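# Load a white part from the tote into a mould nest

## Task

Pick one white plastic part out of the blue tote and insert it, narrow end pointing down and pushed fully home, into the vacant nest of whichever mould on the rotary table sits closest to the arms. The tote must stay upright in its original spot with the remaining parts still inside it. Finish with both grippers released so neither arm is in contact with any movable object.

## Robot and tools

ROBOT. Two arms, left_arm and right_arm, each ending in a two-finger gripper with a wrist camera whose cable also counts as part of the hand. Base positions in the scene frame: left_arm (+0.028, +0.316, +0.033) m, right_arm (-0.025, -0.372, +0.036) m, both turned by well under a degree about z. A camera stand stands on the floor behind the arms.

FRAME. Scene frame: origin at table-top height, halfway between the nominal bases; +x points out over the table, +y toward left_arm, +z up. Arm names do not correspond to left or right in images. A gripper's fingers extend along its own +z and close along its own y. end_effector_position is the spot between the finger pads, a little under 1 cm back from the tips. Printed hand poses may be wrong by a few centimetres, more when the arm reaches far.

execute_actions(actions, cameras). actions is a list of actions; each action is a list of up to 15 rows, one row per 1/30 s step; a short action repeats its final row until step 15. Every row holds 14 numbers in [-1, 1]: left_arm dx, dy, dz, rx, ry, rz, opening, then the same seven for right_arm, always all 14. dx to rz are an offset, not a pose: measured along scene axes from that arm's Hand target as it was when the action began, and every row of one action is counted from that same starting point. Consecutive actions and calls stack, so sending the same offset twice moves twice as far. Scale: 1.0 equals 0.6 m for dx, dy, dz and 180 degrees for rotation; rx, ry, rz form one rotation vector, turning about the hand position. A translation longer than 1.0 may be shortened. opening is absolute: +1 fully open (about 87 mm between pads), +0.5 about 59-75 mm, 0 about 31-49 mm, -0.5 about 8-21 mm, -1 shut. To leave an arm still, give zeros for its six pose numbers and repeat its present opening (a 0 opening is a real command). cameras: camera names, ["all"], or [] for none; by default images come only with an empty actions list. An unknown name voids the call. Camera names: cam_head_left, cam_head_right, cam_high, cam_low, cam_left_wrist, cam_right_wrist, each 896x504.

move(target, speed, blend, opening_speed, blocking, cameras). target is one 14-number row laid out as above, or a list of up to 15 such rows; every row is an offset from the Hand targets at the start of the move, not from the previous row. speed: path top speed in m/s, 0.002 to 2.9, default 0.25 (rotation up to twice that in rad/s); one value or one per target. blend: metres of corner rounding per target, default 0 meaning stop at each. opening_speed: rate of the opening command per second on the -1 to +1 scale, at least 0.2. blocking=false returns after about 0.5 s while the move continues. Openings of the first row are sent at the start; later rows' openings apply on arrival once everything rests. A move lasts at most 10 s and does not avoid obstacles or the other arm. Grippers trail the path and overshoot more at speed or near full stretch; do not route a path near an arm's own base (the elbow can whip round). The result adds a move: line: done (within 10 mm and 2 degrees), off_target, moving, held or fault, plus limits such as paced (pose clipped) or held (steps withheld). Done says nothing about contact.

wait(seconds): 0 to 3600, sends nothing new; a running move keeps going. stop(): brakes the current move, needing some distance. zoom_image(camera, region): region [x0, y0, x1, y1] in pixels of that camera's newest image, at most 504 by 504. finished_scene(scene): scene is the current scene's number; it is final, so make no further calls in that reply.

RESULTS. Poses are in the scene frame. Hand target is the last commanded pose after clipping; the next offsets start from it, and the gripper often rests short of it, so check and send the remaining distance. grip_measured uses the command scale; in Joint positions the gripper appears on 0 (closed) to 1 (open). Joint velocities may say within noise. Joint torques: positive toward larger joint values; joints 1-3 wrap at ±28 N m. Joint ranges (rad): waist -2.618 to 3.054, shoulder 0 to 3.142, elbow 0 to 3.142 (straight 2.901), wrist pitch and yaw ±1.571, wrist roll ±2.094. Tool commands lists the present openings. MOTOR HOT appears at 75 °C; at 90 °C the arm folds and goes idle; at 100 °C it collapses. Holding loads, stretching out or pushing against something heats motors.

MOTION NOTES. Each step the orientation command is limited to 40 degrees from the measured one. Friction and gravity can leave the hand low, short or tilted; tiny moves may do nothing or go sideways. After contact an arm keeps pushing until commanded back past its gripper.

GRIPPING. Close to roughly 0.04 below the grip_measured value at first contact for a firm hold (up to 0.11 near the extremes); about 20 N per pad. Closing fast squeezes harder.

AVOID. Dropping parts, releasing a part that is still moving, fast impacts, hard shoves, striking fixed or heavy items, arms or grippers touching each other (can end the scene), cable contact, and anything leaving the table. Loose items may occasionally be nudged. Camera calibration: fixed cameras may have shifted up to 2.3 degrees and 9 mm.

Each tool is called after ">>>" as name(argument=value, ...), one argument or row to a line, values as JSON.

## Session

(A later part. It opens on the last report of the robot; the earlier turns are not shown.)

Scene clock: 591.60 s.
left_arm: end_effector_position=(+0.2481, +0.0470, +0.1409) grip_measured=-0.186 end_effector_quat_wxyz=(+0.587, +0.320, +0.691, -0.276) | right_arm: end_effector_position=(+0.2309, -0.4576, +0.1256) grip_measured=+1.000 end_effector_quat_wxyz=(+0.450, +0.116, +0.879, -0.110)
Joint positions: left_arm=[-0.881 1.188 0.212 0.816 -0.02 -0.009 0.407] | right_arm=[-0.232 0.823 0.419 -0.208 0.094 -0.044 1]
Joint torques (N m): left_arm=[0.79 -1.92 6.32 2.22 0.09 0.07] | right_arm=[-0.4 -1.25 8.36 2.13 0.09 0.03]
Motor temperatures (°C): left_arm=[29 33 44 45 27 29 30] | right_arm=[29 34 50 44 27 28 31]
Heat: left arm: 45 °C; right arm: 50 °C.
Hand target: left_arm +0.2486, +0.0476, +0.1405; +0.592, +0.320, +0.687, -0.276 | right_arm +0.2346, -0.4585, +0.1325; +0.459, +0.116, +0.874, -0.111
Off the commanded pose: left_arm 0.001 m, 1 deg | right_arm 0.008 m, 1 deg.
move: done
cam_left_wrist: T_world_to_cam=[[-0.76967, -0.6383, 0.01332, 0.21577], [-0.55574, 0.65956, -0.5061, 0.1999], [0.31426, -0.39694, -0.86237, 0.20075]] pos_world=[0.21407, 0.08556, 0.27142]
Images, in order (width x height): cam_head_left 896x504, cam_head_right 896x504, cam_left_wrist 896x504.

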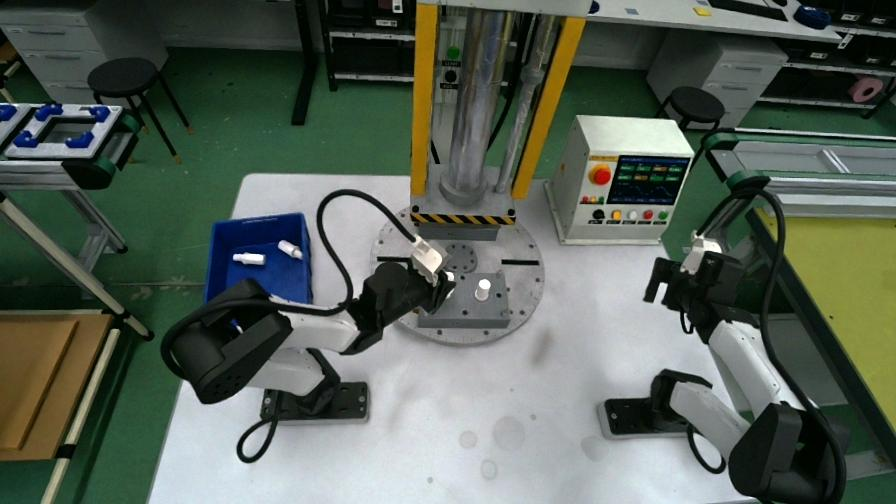

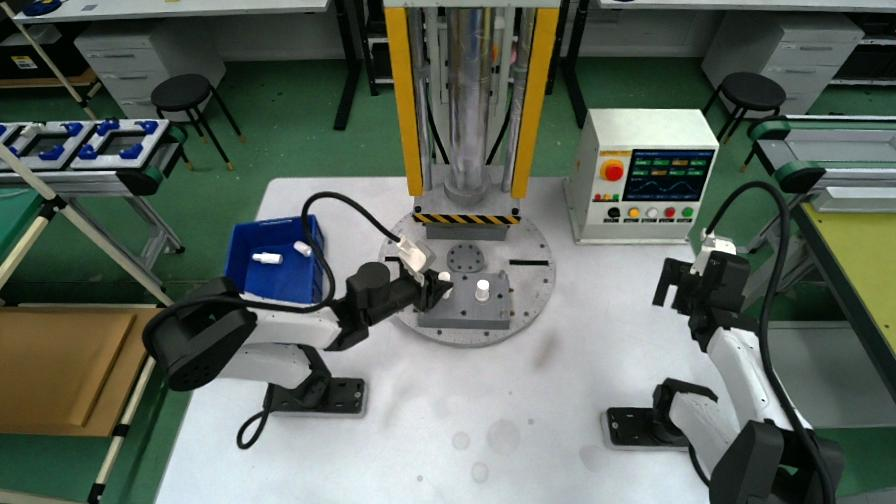

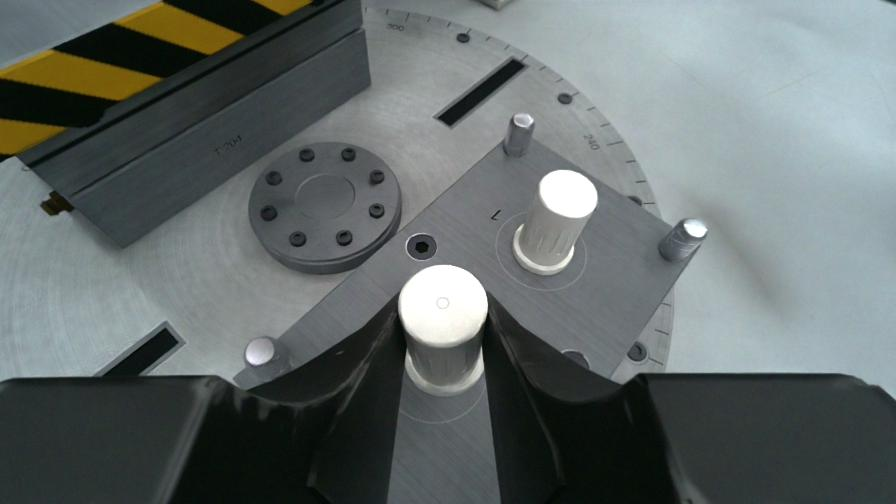

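>>> zoom_image(
  camera="cam_head_left",
  region=[420, 250, 500, 320],
)

>>> zoom_image(
  camera="cam_head_right",
  region=[430, 265, 464, 305],
)

Scaled by 6.300 from the camera's image (finer frame: 1280x720).

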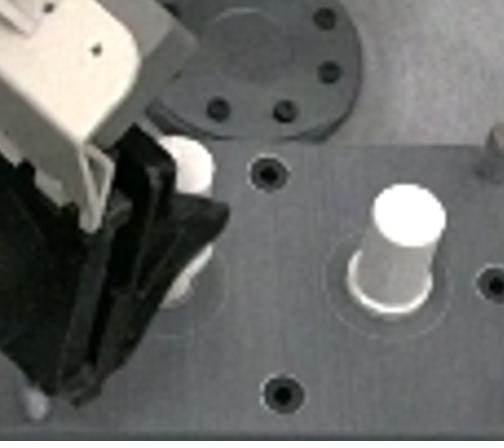

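Scaled by 12.600 from the camera's image (finer frame: 1280x720).

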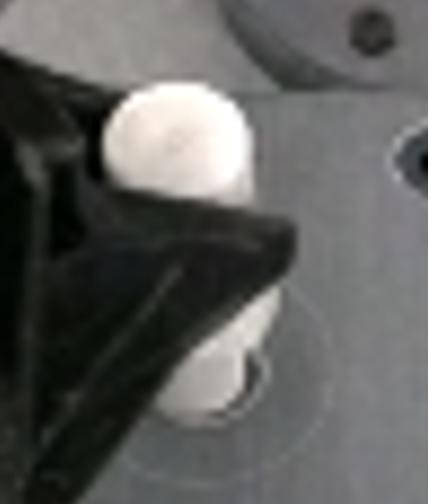

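>>> move(
  target=[
    [0.0025,0.0,0.02,-0.001,-0.0118,0,-0.7,0,0,0,0,0,0,1],
    [0.0025,0.0,-0.004,-0.001,-0.0118,0,-0.7,0,0,0,0,0,0,1],
  ],
  speed=0.05,
  cameras=["cam_left_wrist","cam_head_left","cam_head_right"],
)

>>> zoom_image(
  camera="cam_head_right",
  region=[430, 265, 464, 305],
)

>>> zoom_image(
  camera="cam_left_wrist",
  region=[340, 200, 600, 450],
)

Scene clock: 642.20 s.
left_arm: end_effector_position=(+0.2497, +0.0465, +0.1390) grip_measured=-0.186 end_effector_quat_wxyz=(+0.599, +0.323, +0.679, -0.274) | right_arm: end_effector_position=(+0.2309, -0.4576, +0.1256) grip_measured=+1.000 end_effector_quat_wxyz=(+0.450, +0.116, +0.879, -0.110)
Joint positions: left_arm=[-0.881 1.238 0.187 0.919 -0.02 0.012 0.407] | right_arm=[-0.232 0.823 0.419 -0.208 0.094 -0.044 1]
Joint torques (N m): left_arm=[0.55 -2.03 5.98 2.19 0.02 0.11] | right_arm=[-0.29 -1.31 8.16 2.15 0.08 0.01]
Heat: left arm: 46 °C; right arm: 51 °C.
Hand target: left_arm +0.2501, +0.0476, +0.1382; +0.605, +0.324, +0.675, -0.271 | right_arm +0.2346, -0.4585, +0.1325; +0.459, +0.116, +0.874, -0.111
Off the commanded pose: left_arm 0.001 m, 1 deg | right_arm 0.008 m, 1 deg.
move: done
cam_left_wrist: T_world_to_cam=[[-0.77175, -0.63588, -0.00704, 0.21987], [-0.53618, 0.65662, -0.53044, 0.19886], [0.34192, -0.4056, -0.84769, 0.1898]] pos_world=[0.21141, 0.08622, 0.26793]
Images, in order (width x height): cam_head_left 896x504, cam_head_right 896x504, cam_left_wrist 896x504.

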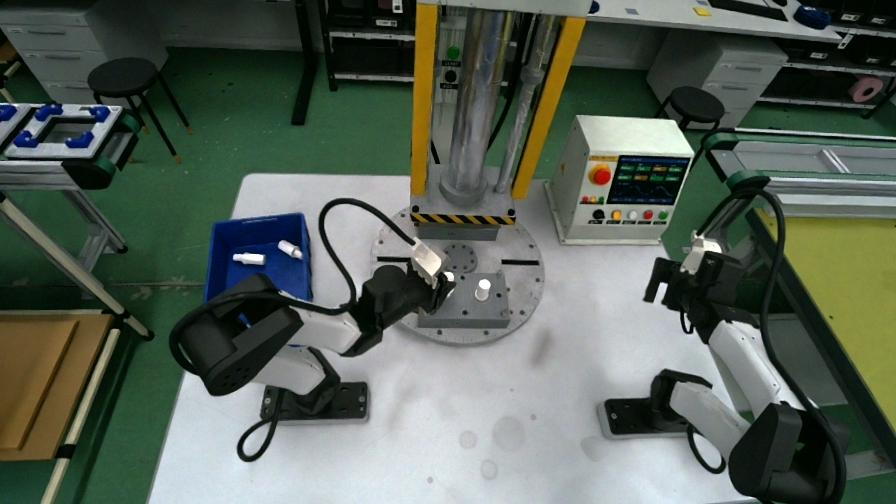

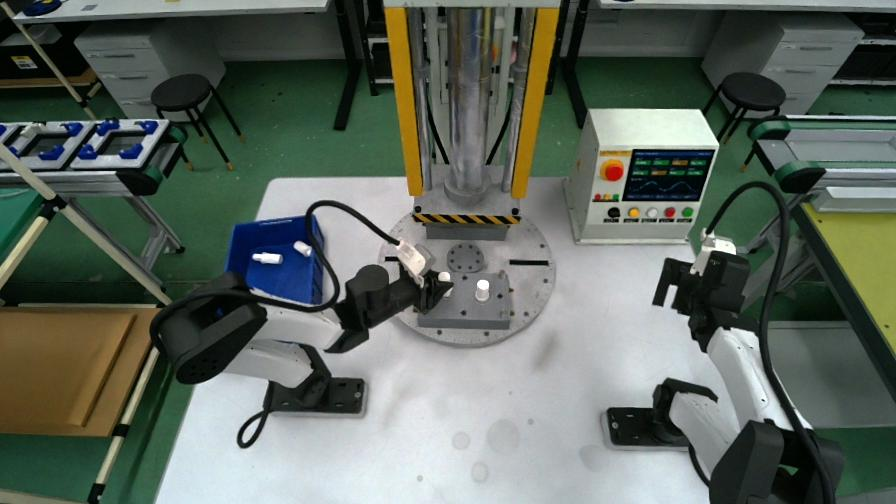

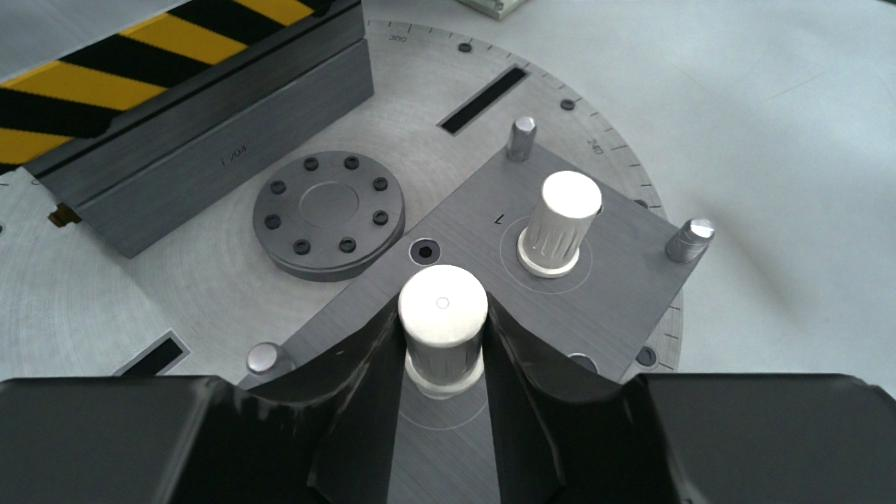

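Scaled by 12.600 from the camera's image (finer frame: 1280x720).

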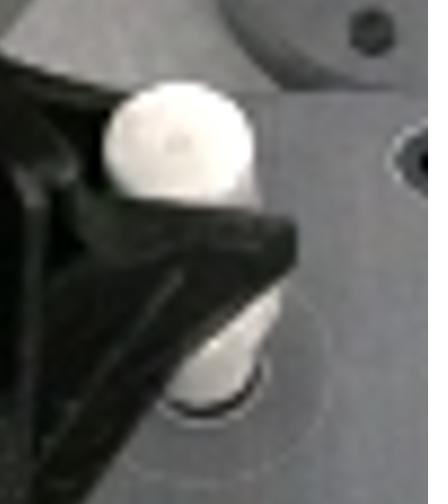

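Scaled by 1.938 from the camera's image (finer frame: 1280x720).

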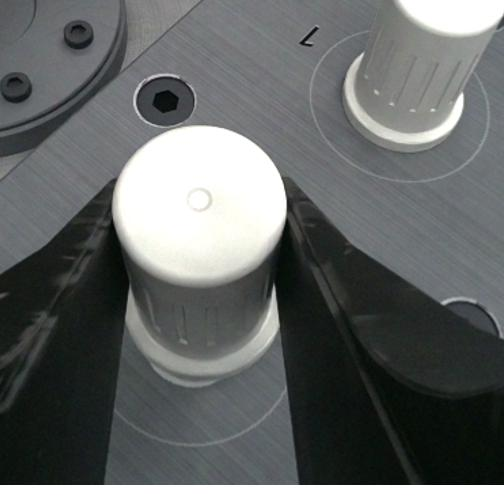

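>>> move(
  target=[-0.0008,0.0015,-0.018,0,0,0,-0.7,0,0,0,0,0,0,1],
  speed=0.03,
  cameras=["cam_left_wrist","cam_head_right"],
)

>>> zoom_image(
  camera="cam_head_right",
  region=[430, 265, 464, 305],
)

>>> zoom_image(
  camera="cam_left_wrist",
  region=[340, 200, 600, 450],
)

Scene clock: 655.43 s.
left_arm: end_effector_position=(+0.2500, +0.0462, +0.1317) grip_measured=-0.186 end_effector_quat_wxyz=(+0.604, +0.321, +0.675, -0.276) | right_arm: end_effector_position=(+0.2309, -0.4576, +0.1256) grip_measured=+1.000 end_effector_quat_wxyz=(+0.450, +0.116, +0.879, -0.110)
Joint positions: left_arm=[-0.881 1.31 0.161 1.031 -0.02 0.012 0.407] | right_arm=[-0.232 0.823 0.419 -0.208 0.094 -0.044 1]
Joint torques (N m): left_arm=[0.59 -2.07 5.37 2.07 0.03 0.11] | right_arm=[-0.36 -1.26 8.2 2.14 0.07 0.02]
Heat: left arm: 44 °C; right arm: 51 °C.
Hand target: left_arm +0.2496, +0.0485, +0.1273; +0.605, +0.324, +0.676, -0.271 | right_arm +0.2346, -0.4585, +0.1325; +0.459, +0.116, +0.874, -0.111
Off the commanded pose: left_arm 0.005 m, 1 deg | right_arm 0.008 m, 1 deg.
move: done
cam_left_wrist: T_world_to_cam=[[-0.77172, -0.63592, -0.00722, 0.21986], [-0.53139, 0.65101, -0.54204, 0.19593], [0.3494, -0.41446, -0.84032, 0.18099]] pos_world=[0.21055, 0.08727, 0.25988]
Images, in order (width x height): cam_head_right 896x504, cam_left_wrist 896x504.

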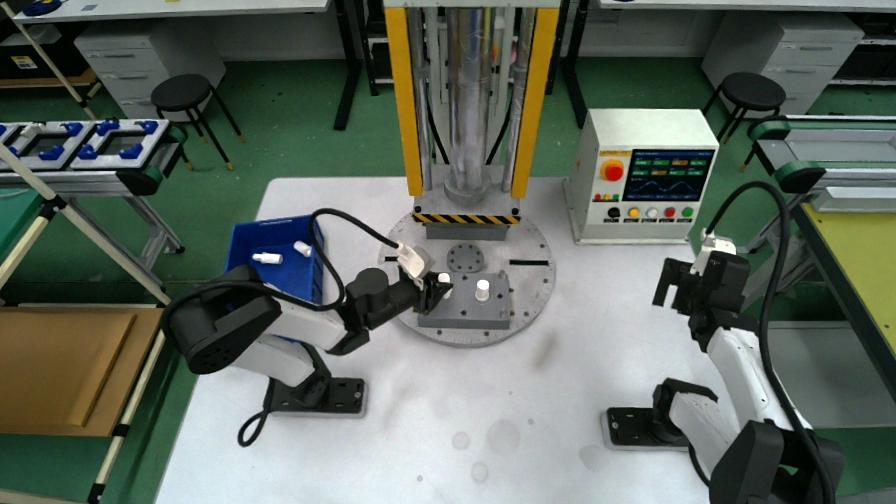

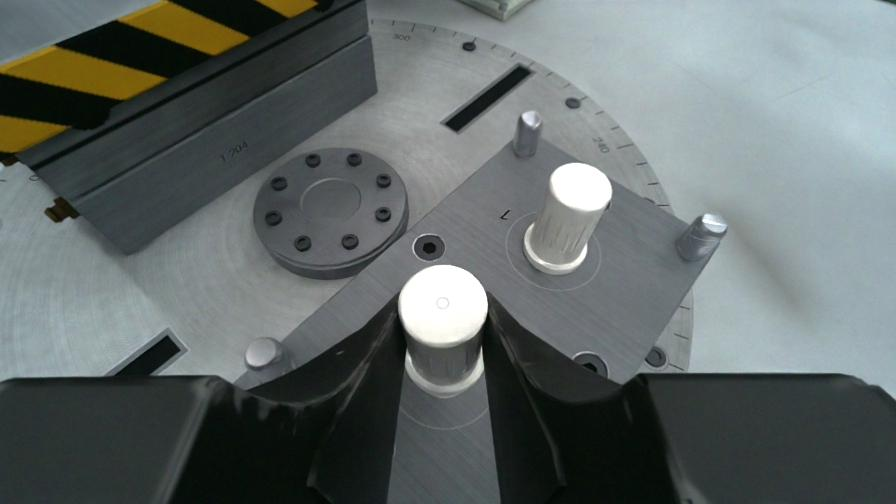

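Scaled by 12.600 from the camera's image (finer frame: 1280x720).

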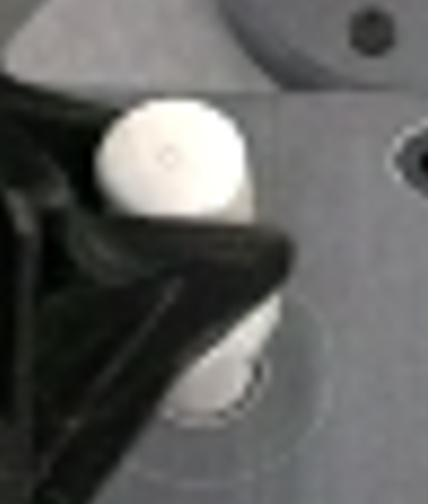

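Scaled by 1.938 from the camera's image (finer frame: 1280x720).

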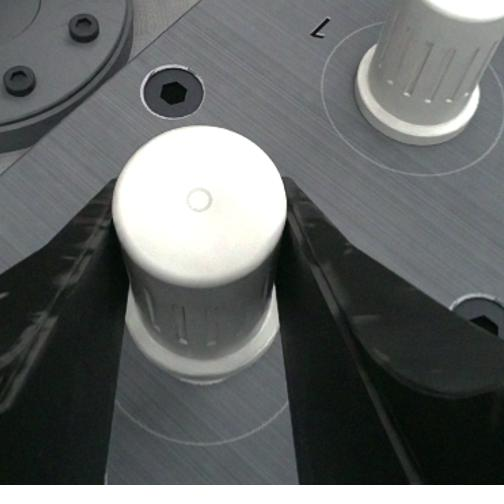

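>>> move(
  target=[0,-0.001,-0.016,0,0,0,-0.7,0,0,0,0,0,0,1],
  speed=0.03,
  cameras=["cam_left_wrist","cam_head_right"],
)

>>> zoom_image(
  camera="cam_head_right",
  region=[430, 265, 464, 305],
)

>>> zoom_image(
  camera="cam_left_wrist",
  region=[340, 200, 600, 450],
)

Scene clock: 663.50 s.
left_arm: end_effector_position=(+0.2504, +0.0457, +0.1212) grip_measured=-0.186 end_effector_quat_wxyz=(+0.603, +0.322, +0.676, -0.276) | right_arm: end_effector_position=(+0.2309, -0.4576, +0.1256) grip_measured=+1.000 end_effector_quat_wxyz=(+0.450, +0.116, +0.879, -0.110)
Joint positions: left_arm=[-0.881 1.393 0.145 1.128 -0.02 0.013 0.407] | right_arm=[-0.232 0.823 0.419 -0.208 0.094 -0.044 1]
Joint torques (N m): left_arm=[0.5 -2.35 4.72 2.09 0.01 0.09] | right_arm=[-0.38 -1.31 8.14 2.14 0.1 0]
Heat: left arm: 44 °C; right arm: 51 °C.
Hand target: left_arm +0.2496, +0.0480, +0.1176; +0.605, +0.324, +0.676, -0.271 | right_arm +0.2346, -0.4585, +0.1325; +0.459, +0.116, +0.874, -0.111
Off the commanded pose: left_arm 0.004 m, 1 deg | right_arm 0.008 m, 1 deg.
move: done
cam_left_wrist: T_world_to_cam=[[-0.7718, -0.63582, -0.00809, 0.2199], [-0.532, 0.65263, -0.53949, 0.19059], [0.3483, -0.41208, -0.84195, 0.17218]] pos_world=[0.21114, 0.08638, 0.24957]
Images, in order (width x height): cam_head_right 896x504, cam_left_wrist 896x504.

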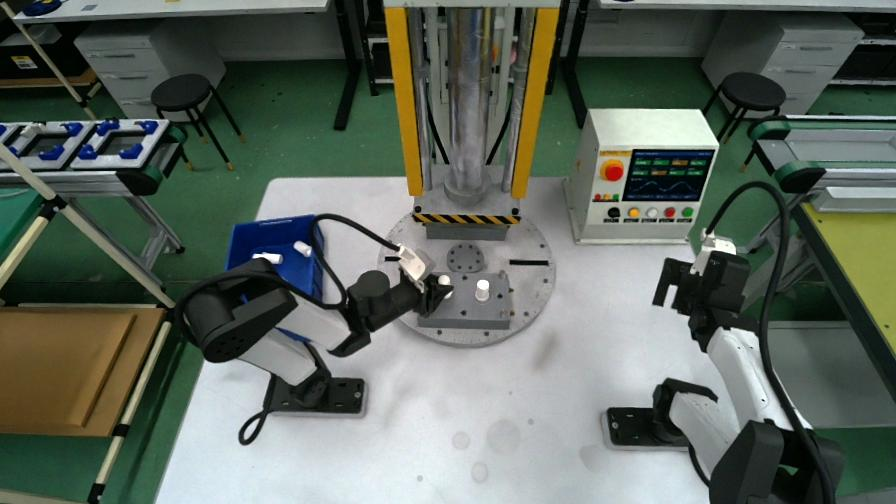

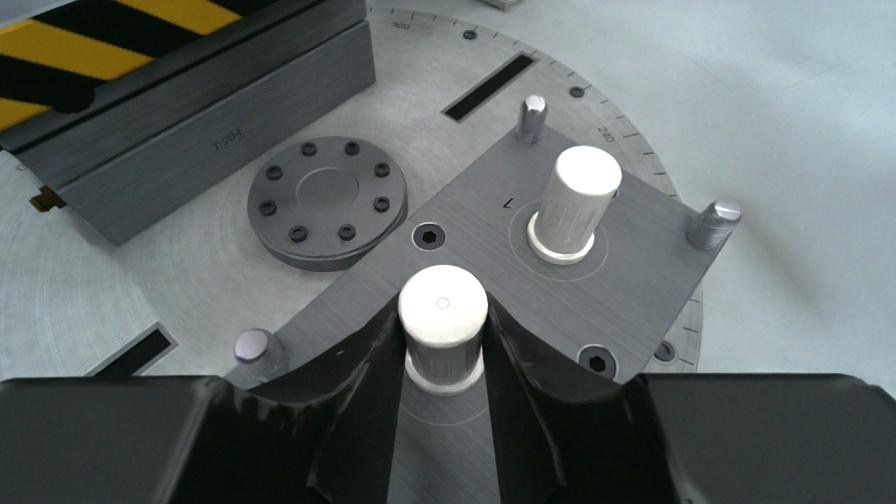

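Scaled by 12.600 from the camera's image (finer frame: 1280x720).

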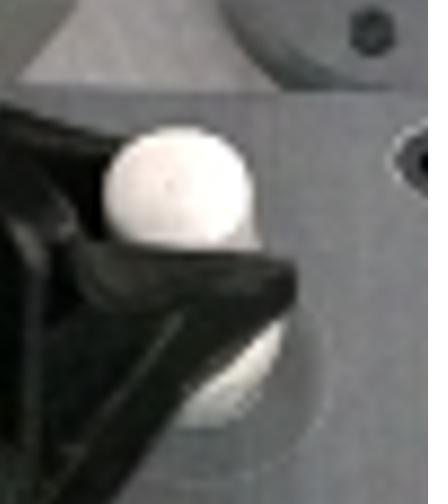

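Scaled by 1.938 from the camera's image (finer frame: 1280x720).

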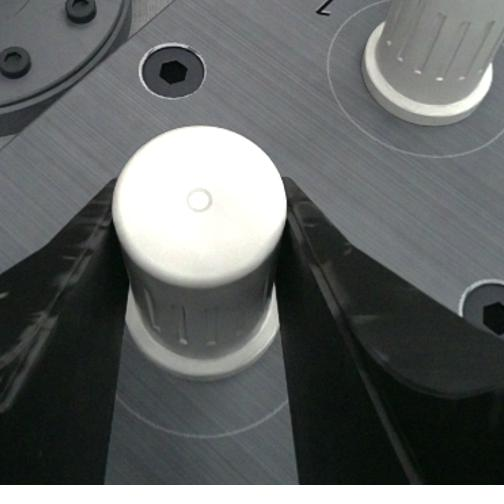

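>>> move(
  target=[0,-0.0005,-0.018,0,0,0,-0.7,0,0,0,0,0,0,1],
  speed=0.03,
  cameras=["cam_left_wrist","cam_head_right"],
)

>>> zoom_image(
  camera="cam_head_right",
  region=[420, 250, 500, 320],
)

>>> zoom_image(
  camera="cam_left_wrist",
  region=[340, 200, 600, 450],
)

Scene clock: 669.97 s.
left_arm: end_effector_position=(+0.2509, +0.0450, +0.1117) grip_measured=-0.186 end_effector_quat_wxyz=(+0.605, +0.321, +0.674, -0.276) | right_arm: end_effector_position=(+0.2309, -0.4576, +0.1256) grip_measured=+1.000 end_effector_quat_wxyz=(+0.450, +0.116, +0.879, -0.110)
Joint positions: left_arm=[-0.881 1.491 0.129 1.247 -0.02 0.013 0.407] | right_arm=[-0.232 0.823 0.419 -0.208 0.094 -0.044 1]
Joint torques (N m): left_arm=[0.39 -2.41 4.1 2.11 0 0.1] | right_arm=[-0.35 -1.29 8.23 2.14 0.08 0.01]
Heat: left arm: 44 °C; right arm: 51 °C.
Hand target: left_arm +0.2496, +0.0476, +0.1069; +0.605, +0.324, +0.676, -0.271 | right_arm +0.2346, -0.4585, +0.1325; +0.459, +0.116, +0.874, -0.111
Off the commanded pose: left_arm 0.006 m, 1 deg | right_arm 0.008 m, 1 deg.
move: done
cam_left_wrist: T_world_to_cam=[[-0.77176, -0.63586, -0.00802, 0.21982], [-0.53046, 0.65068, -0.54335, 0.18627], [0.35071, -0.41508, -0.83947, 0.1631]] pos_world=[0.21125, 0.08627, 0.23989]
Images, in order (width x height): cam_head_right 896x504, cam_left_wrist 896x504.

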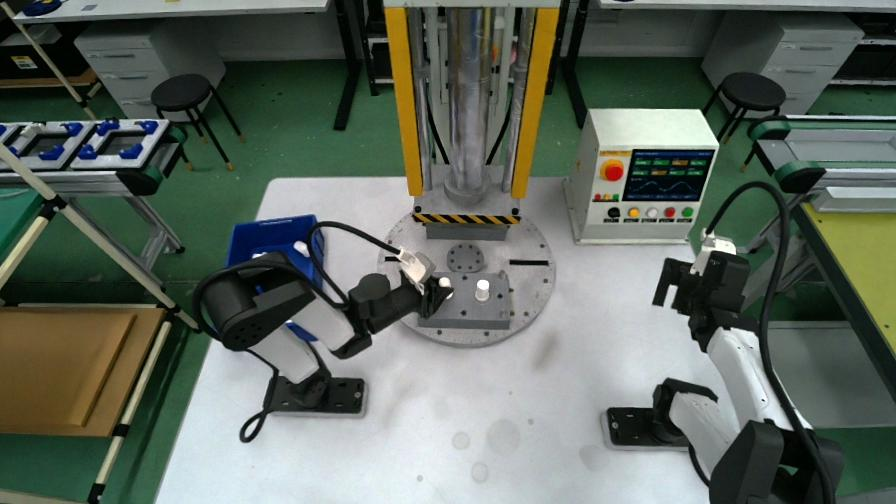

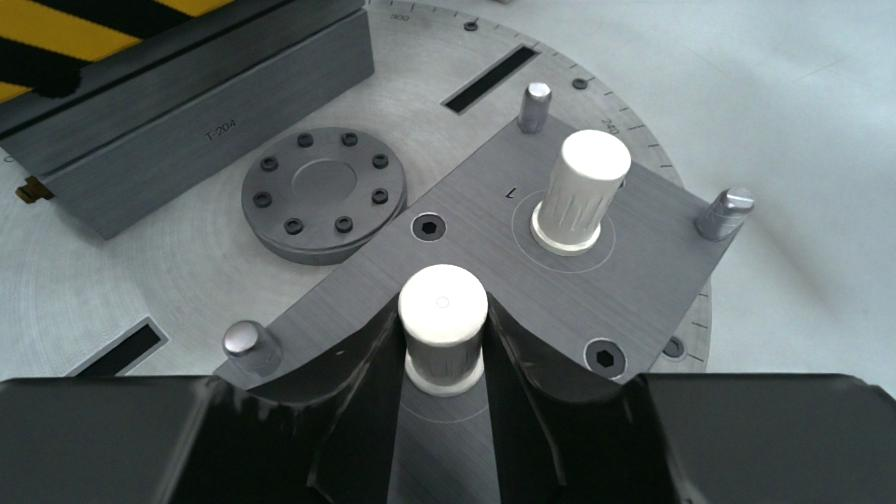

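Scaled by 6.300 from the camera's image (finer frame: 1280x720).

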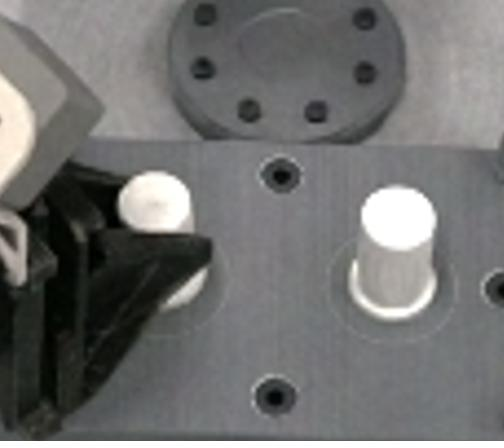

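Scaled by 1.938 from the camera's image (finer frame: 1280x720).

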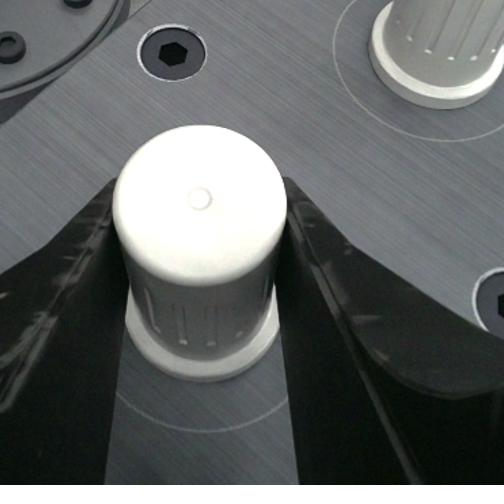

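>>> move(
  target=[0,0,-0.014,0,0,0,-0.7,0,0,0,0,0,0,1],
  speed=0.03,
  cameras=["cam_left_wrist","cam_head_right"],
)

>>> zoom_image(
  camera="cam_head_right",
  region=[420, 250, 500, 320],
)

>>> zoom_image(
  camera="cam_left_wrist",
  region=[340, 200, 600, 450],
)

Scene clock: 677.20 s.
left_arm: end_effector_position=(+0.2513, +0.0447, +0.1078) grip_measured=-0.186 end_effector_quat_wxyz=(+0.611, +0.319, +0.669, -0.279) | right_arm: end_effector_position=(+0.2309, -0.4576, +0.1256) grip_measured=+1.000 end_effector_quat_wxyz=(+0.450, +0.116, +0.879, -0.110)
Joint positions: left_arm=[-0.881 1.569 0.115 1.355 -0.02 0.015 0.407] | right_arm=[-0.232 0.823 0.419 -0.208 0.094 -0.044 1]
Joint torques (N m): left_arm=[0.39 -1.92 3.78 1.98 0 0.08] | right_arm=[-0.32 -1.35 8.31 2.13 0.09 0.05]
Heat: left arm: 45 °C; right arm: 51 °C.
Hand target: left_arm +0.2496, +0.0477, +0.0985; +0.605, +0.324, +0.676, -0.271 | right_arm +0.2346, -0.4585, +0.1325; +0.459, +0.116, +0.874, -0.111
Off the commanded pose: left_arm 0.010 m, 1 deg | right_arm 0.008 m, 1 deg.
move: done
cam_left_wrist: T_world_to_cam=[[-0.77177, -0.63583, -0.00928, 0.21998], [-0.52381, 0.64394, -0.55764, 0.18466], [0.36054, -0.42551, -0.83003, 0.15643]] pos_world=[0.2101, 0.08752, 0.23486]
Images, in order (width x height): cam_head_right 896x504, cam_left_wrist 896x504.

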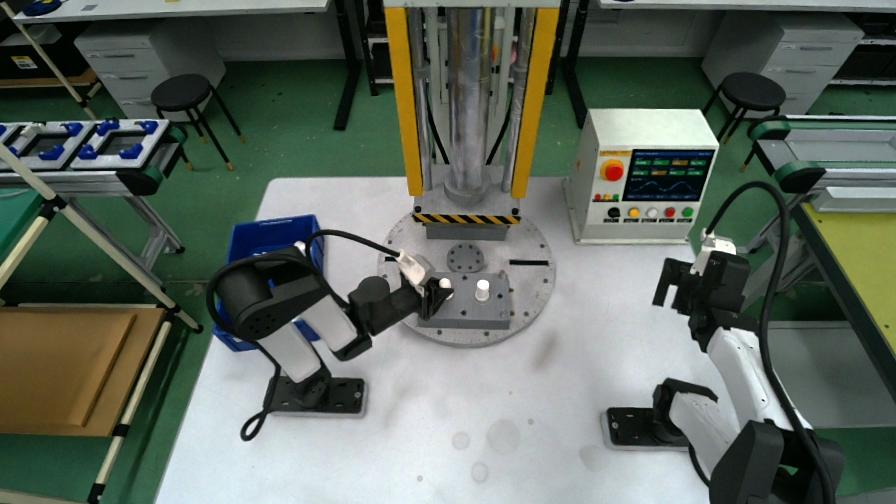

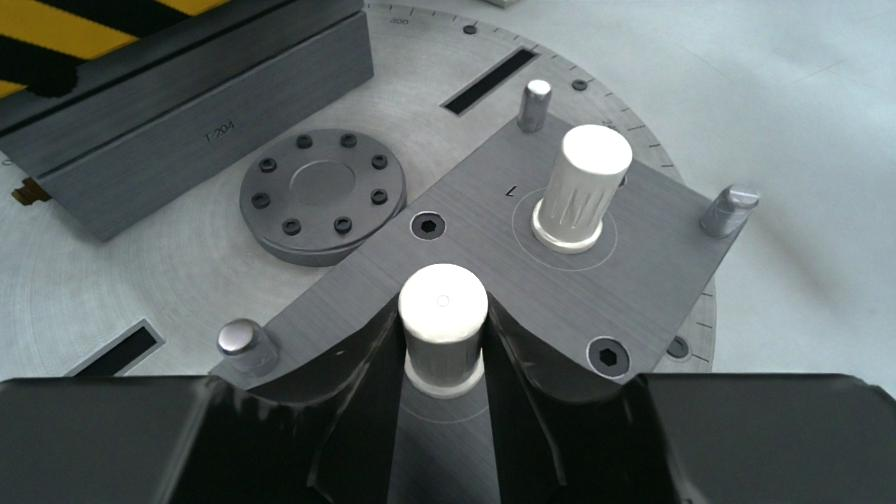

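Scaled by 6.300 from the camera's image (finer frame: 1280x720).

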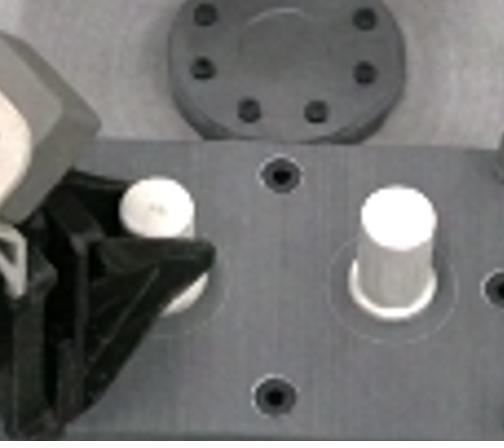

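Scaled by 1.938 from the camera's image (finer frame: 1280x720).

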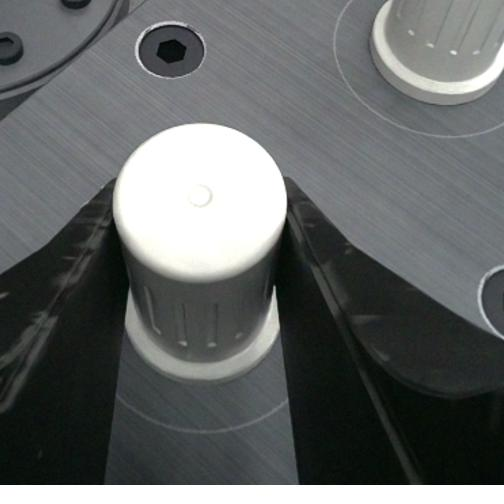

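>>> move(
  target=[0.0025,-0.0045,-0.014,0,0,0,-0.7,0,0,0,0,0,0,1],
  speed=0.03,
  cameras=["cam_left_wrist","cam_head_right"],
)

>>> zoom_image(
  camera="cam_head_right",
  region=[420, 250, 500, 320],
)

Scene clock: 687.60 s.
left_arm: end_effector_position=(+0.2526, +0.0431, +0.1055) grip_measured=-0.186 end_effector_quat_wxyz=(+0.614, +0.318, +0.666, -0.280) | right_arm: end_effector_position=(+0.2309, -0.4576, +0.1256) grip_measured=+1.000 end_effector_quat_wxyz=(+0.450, +0.116, +0.879, -0.110)
Joint positions: left_arm=[-0.881 1.622 0.115 1.418 -0.02 0.016 0.407] | right_arm=[-0.232 0.823 0.419 -0.208 0.094 -0.044 1]
Joint torques (N m): left_arm=[0.16 0.77 3.7 2.23 -0.02 0.07] | right_arm=[-0.29 -1.32 8.21 2.12 0.08 0.02]
Heat: left arm: 45 °C; right arm: 51 °C.
Hand target: left_arm +0.2511, +0.0449, +0.0901; +0.605, +0.324, +0.676, -0.271 | right_arm +0.2346, -0.4585, +0.1325; +0.459, +0.116, +0.874, -0.111
Off the commanded pose: left_arm 0.016 m, 2 deg | right_arm 0.008 m, 1 deg.
move: off_target (left_arm)
cam_left_wrist: T_world_to_cam=[[-0.77176, -0.63582, -0.01073, 0.22015], [-0.51958, 0.64021, -0.56583, 0.1851], [0.36664, -0.43112, -0.82445, 0.1515]] pos_world=[0.21053, 0.08679, 0.232]
Images, in order (width x height): cam_head_right 896x504, cam_left_wrist 896x504.

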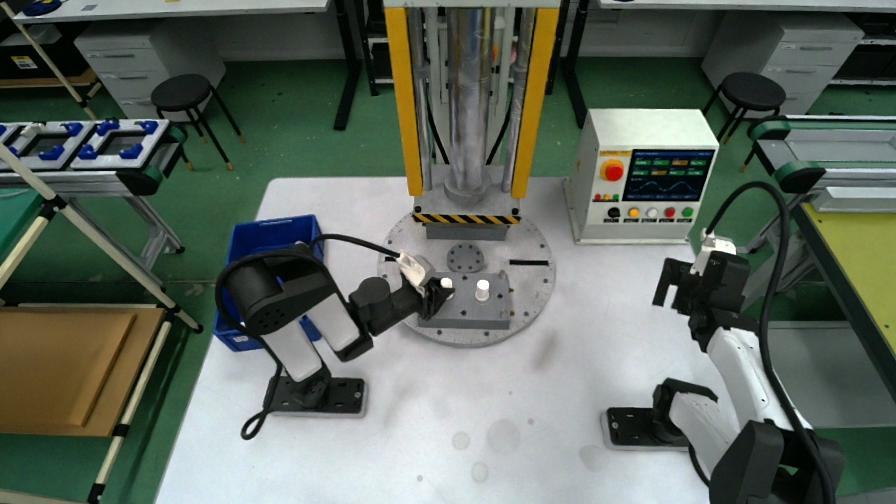

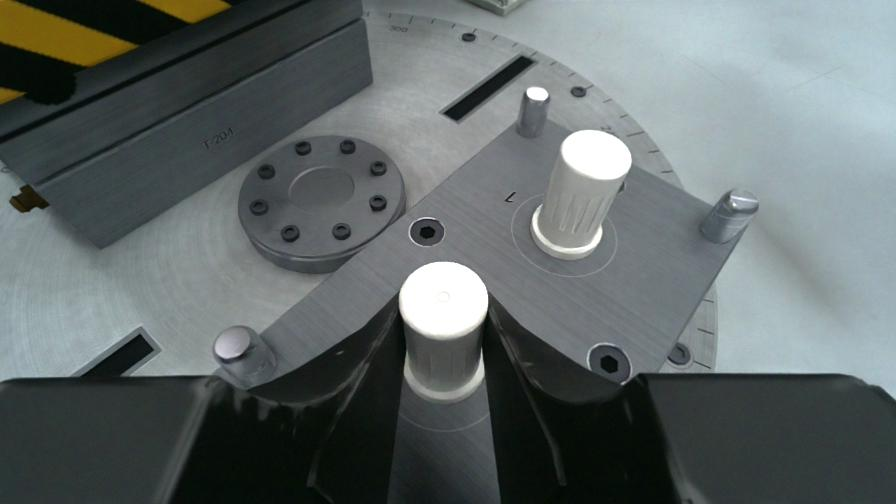

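Scaled by 6.300 from the camera's image (finer frame: 1280x720).

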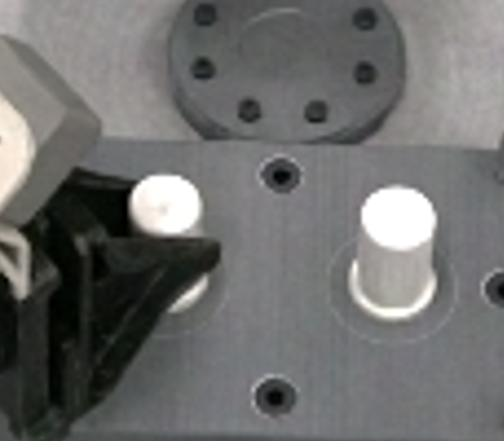

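>>> move(
  target=[
    [0,-0.001,0.012,0,0,0,-0.7,0,0,0,0,0,0,1],
    [0,-0.001,0.012,0,0,0,0.6,0,0,0,0,0,0,1],
    [-0.085,0.1,0.04,0,0,0,0.6,0,0,0,0,0,0,1],
  ],
  speed=[0.03,0.03,0.12],
  opening_speed=0.6,
  cameras=["cam_left_wrist","cam_head_left","cam_head_right"],
)

>>> zoom_image(
  camera="cam_head_right",
  region=[420, 250, 500, 320],
)

>>> zoom_image(
  camera="cam_head_left",
  region=[420, 250, 500, 320],
)

Scene clock: 703.47 s.
left_arm: end_effector_position=(+0.2009, +0.1032, +0.1164) grip_measured=+0.600 end_effector_quat_wxyz=(+0.568, +0.340, +0.703, -0.258) | right_arm: end_effector_position=(+0.2309, -0.4576, +0.1256) grip_measured=+1.000 end_effector_quat_wxyz=(+0.450, +0.116, +0.879, -0.110)
Joint positions: left_arm=[-0.899 0.604 0.024 0.358 -0.034 0.016 0.8] | right_arm=[-0.232 0.823 0.419 -0.208 0.094 -0.044 1]
Joint torques (N m): left_arm=[0.01 -0.62 7.69 1.96 -0.08 -0.01] | right_arm=[-0.28 -1.32 8.17 2.12 0.1 0.01]
Heat: left arm: 44 °C; right arm: 51 °C.
Hand target: left_arm +0.2001, +0.1049, +0.1142; +0.605, +0.323, +0.675, -0.271 | right_arm +0.2346, -0.4585, +0.1325; +0.459, +0.116, +0.874, -0.111
Off the commanded pose: left_arm 0.003 m, 6 deg | right_arm 0.008 m, 1 deg.
joint sent to its limit (left arm) — joint 3 (elbow), lower limit, where the elbow is as bent as it goes. The joint targets are off in orientation, not in position.
move: off_target (left_arm)
cam_left_wrist: T_world_to_cam=[[-0.77576, -0.63085, -0.01482, 0.2193], [-0.55788, 0.69663, -0.45109, 0.11445], [0.2949, -0.34167, -0.89236, 0.21841]] pos_world=[0.16956, 0.13324, 0.24978]
Images, in order (width x height): cam_head_left 896x504, cam_head_right 896x504, cam_left_wrist 896x504.

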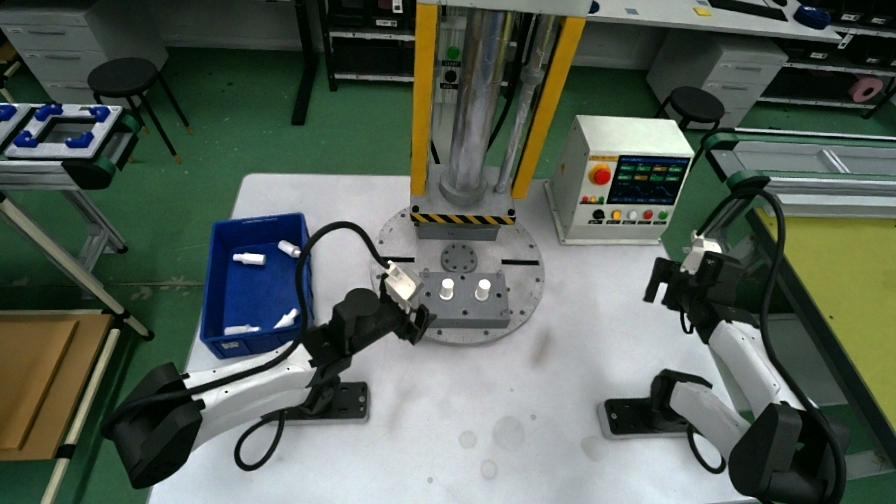

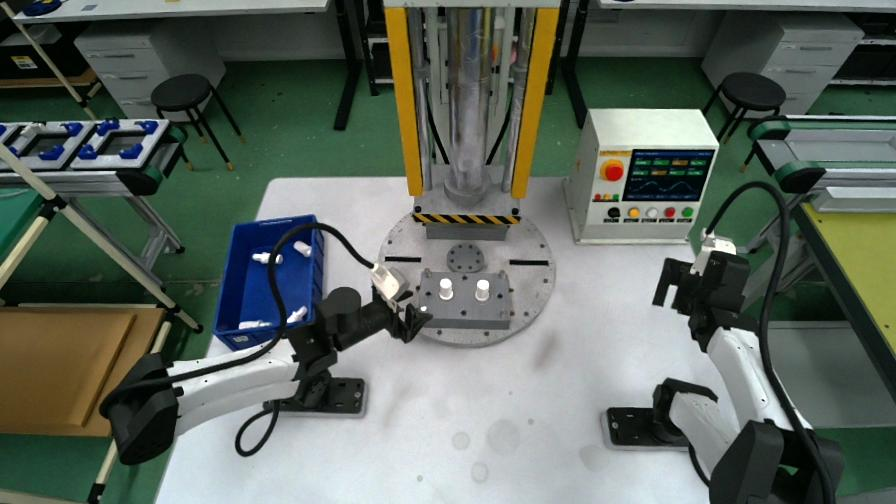

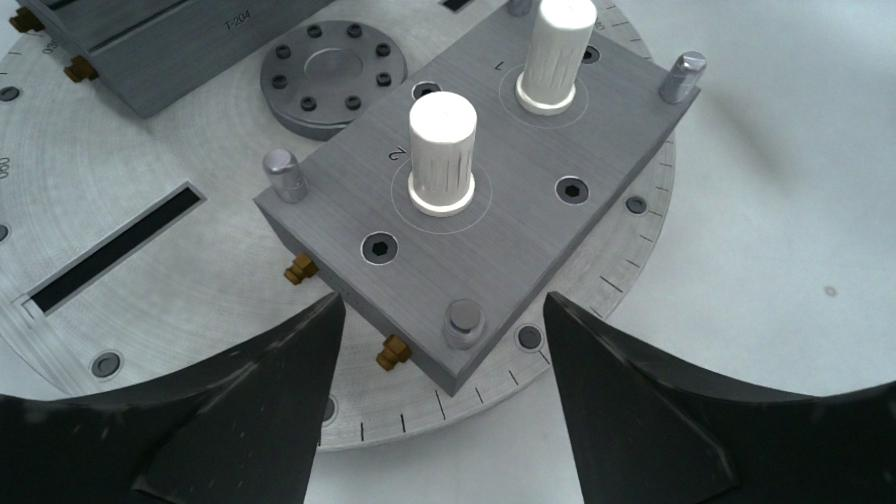

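Scaled by 6.300 from the camera's image (finer frame: 1280x720).

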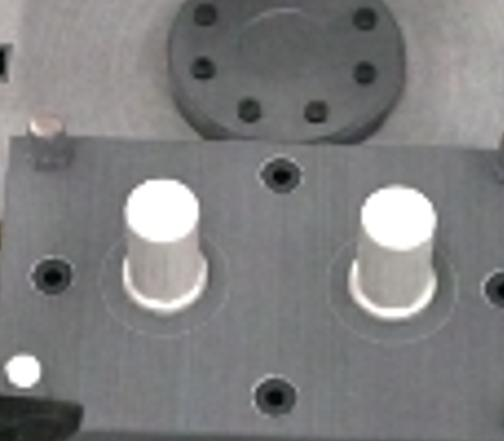

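Scaled by 6.300 from the camera's image (finer frame: 1280x720).

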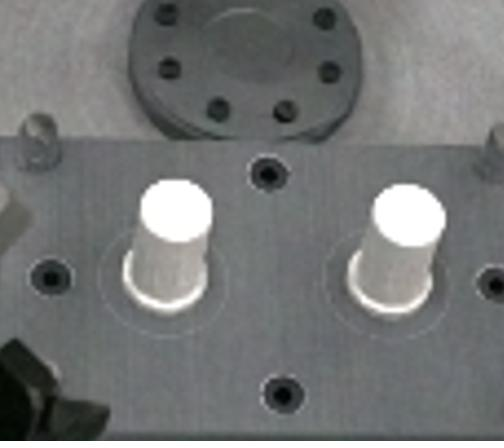

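>>> finished_scene(
  scene=2,
)

The scene is finished: the task was done.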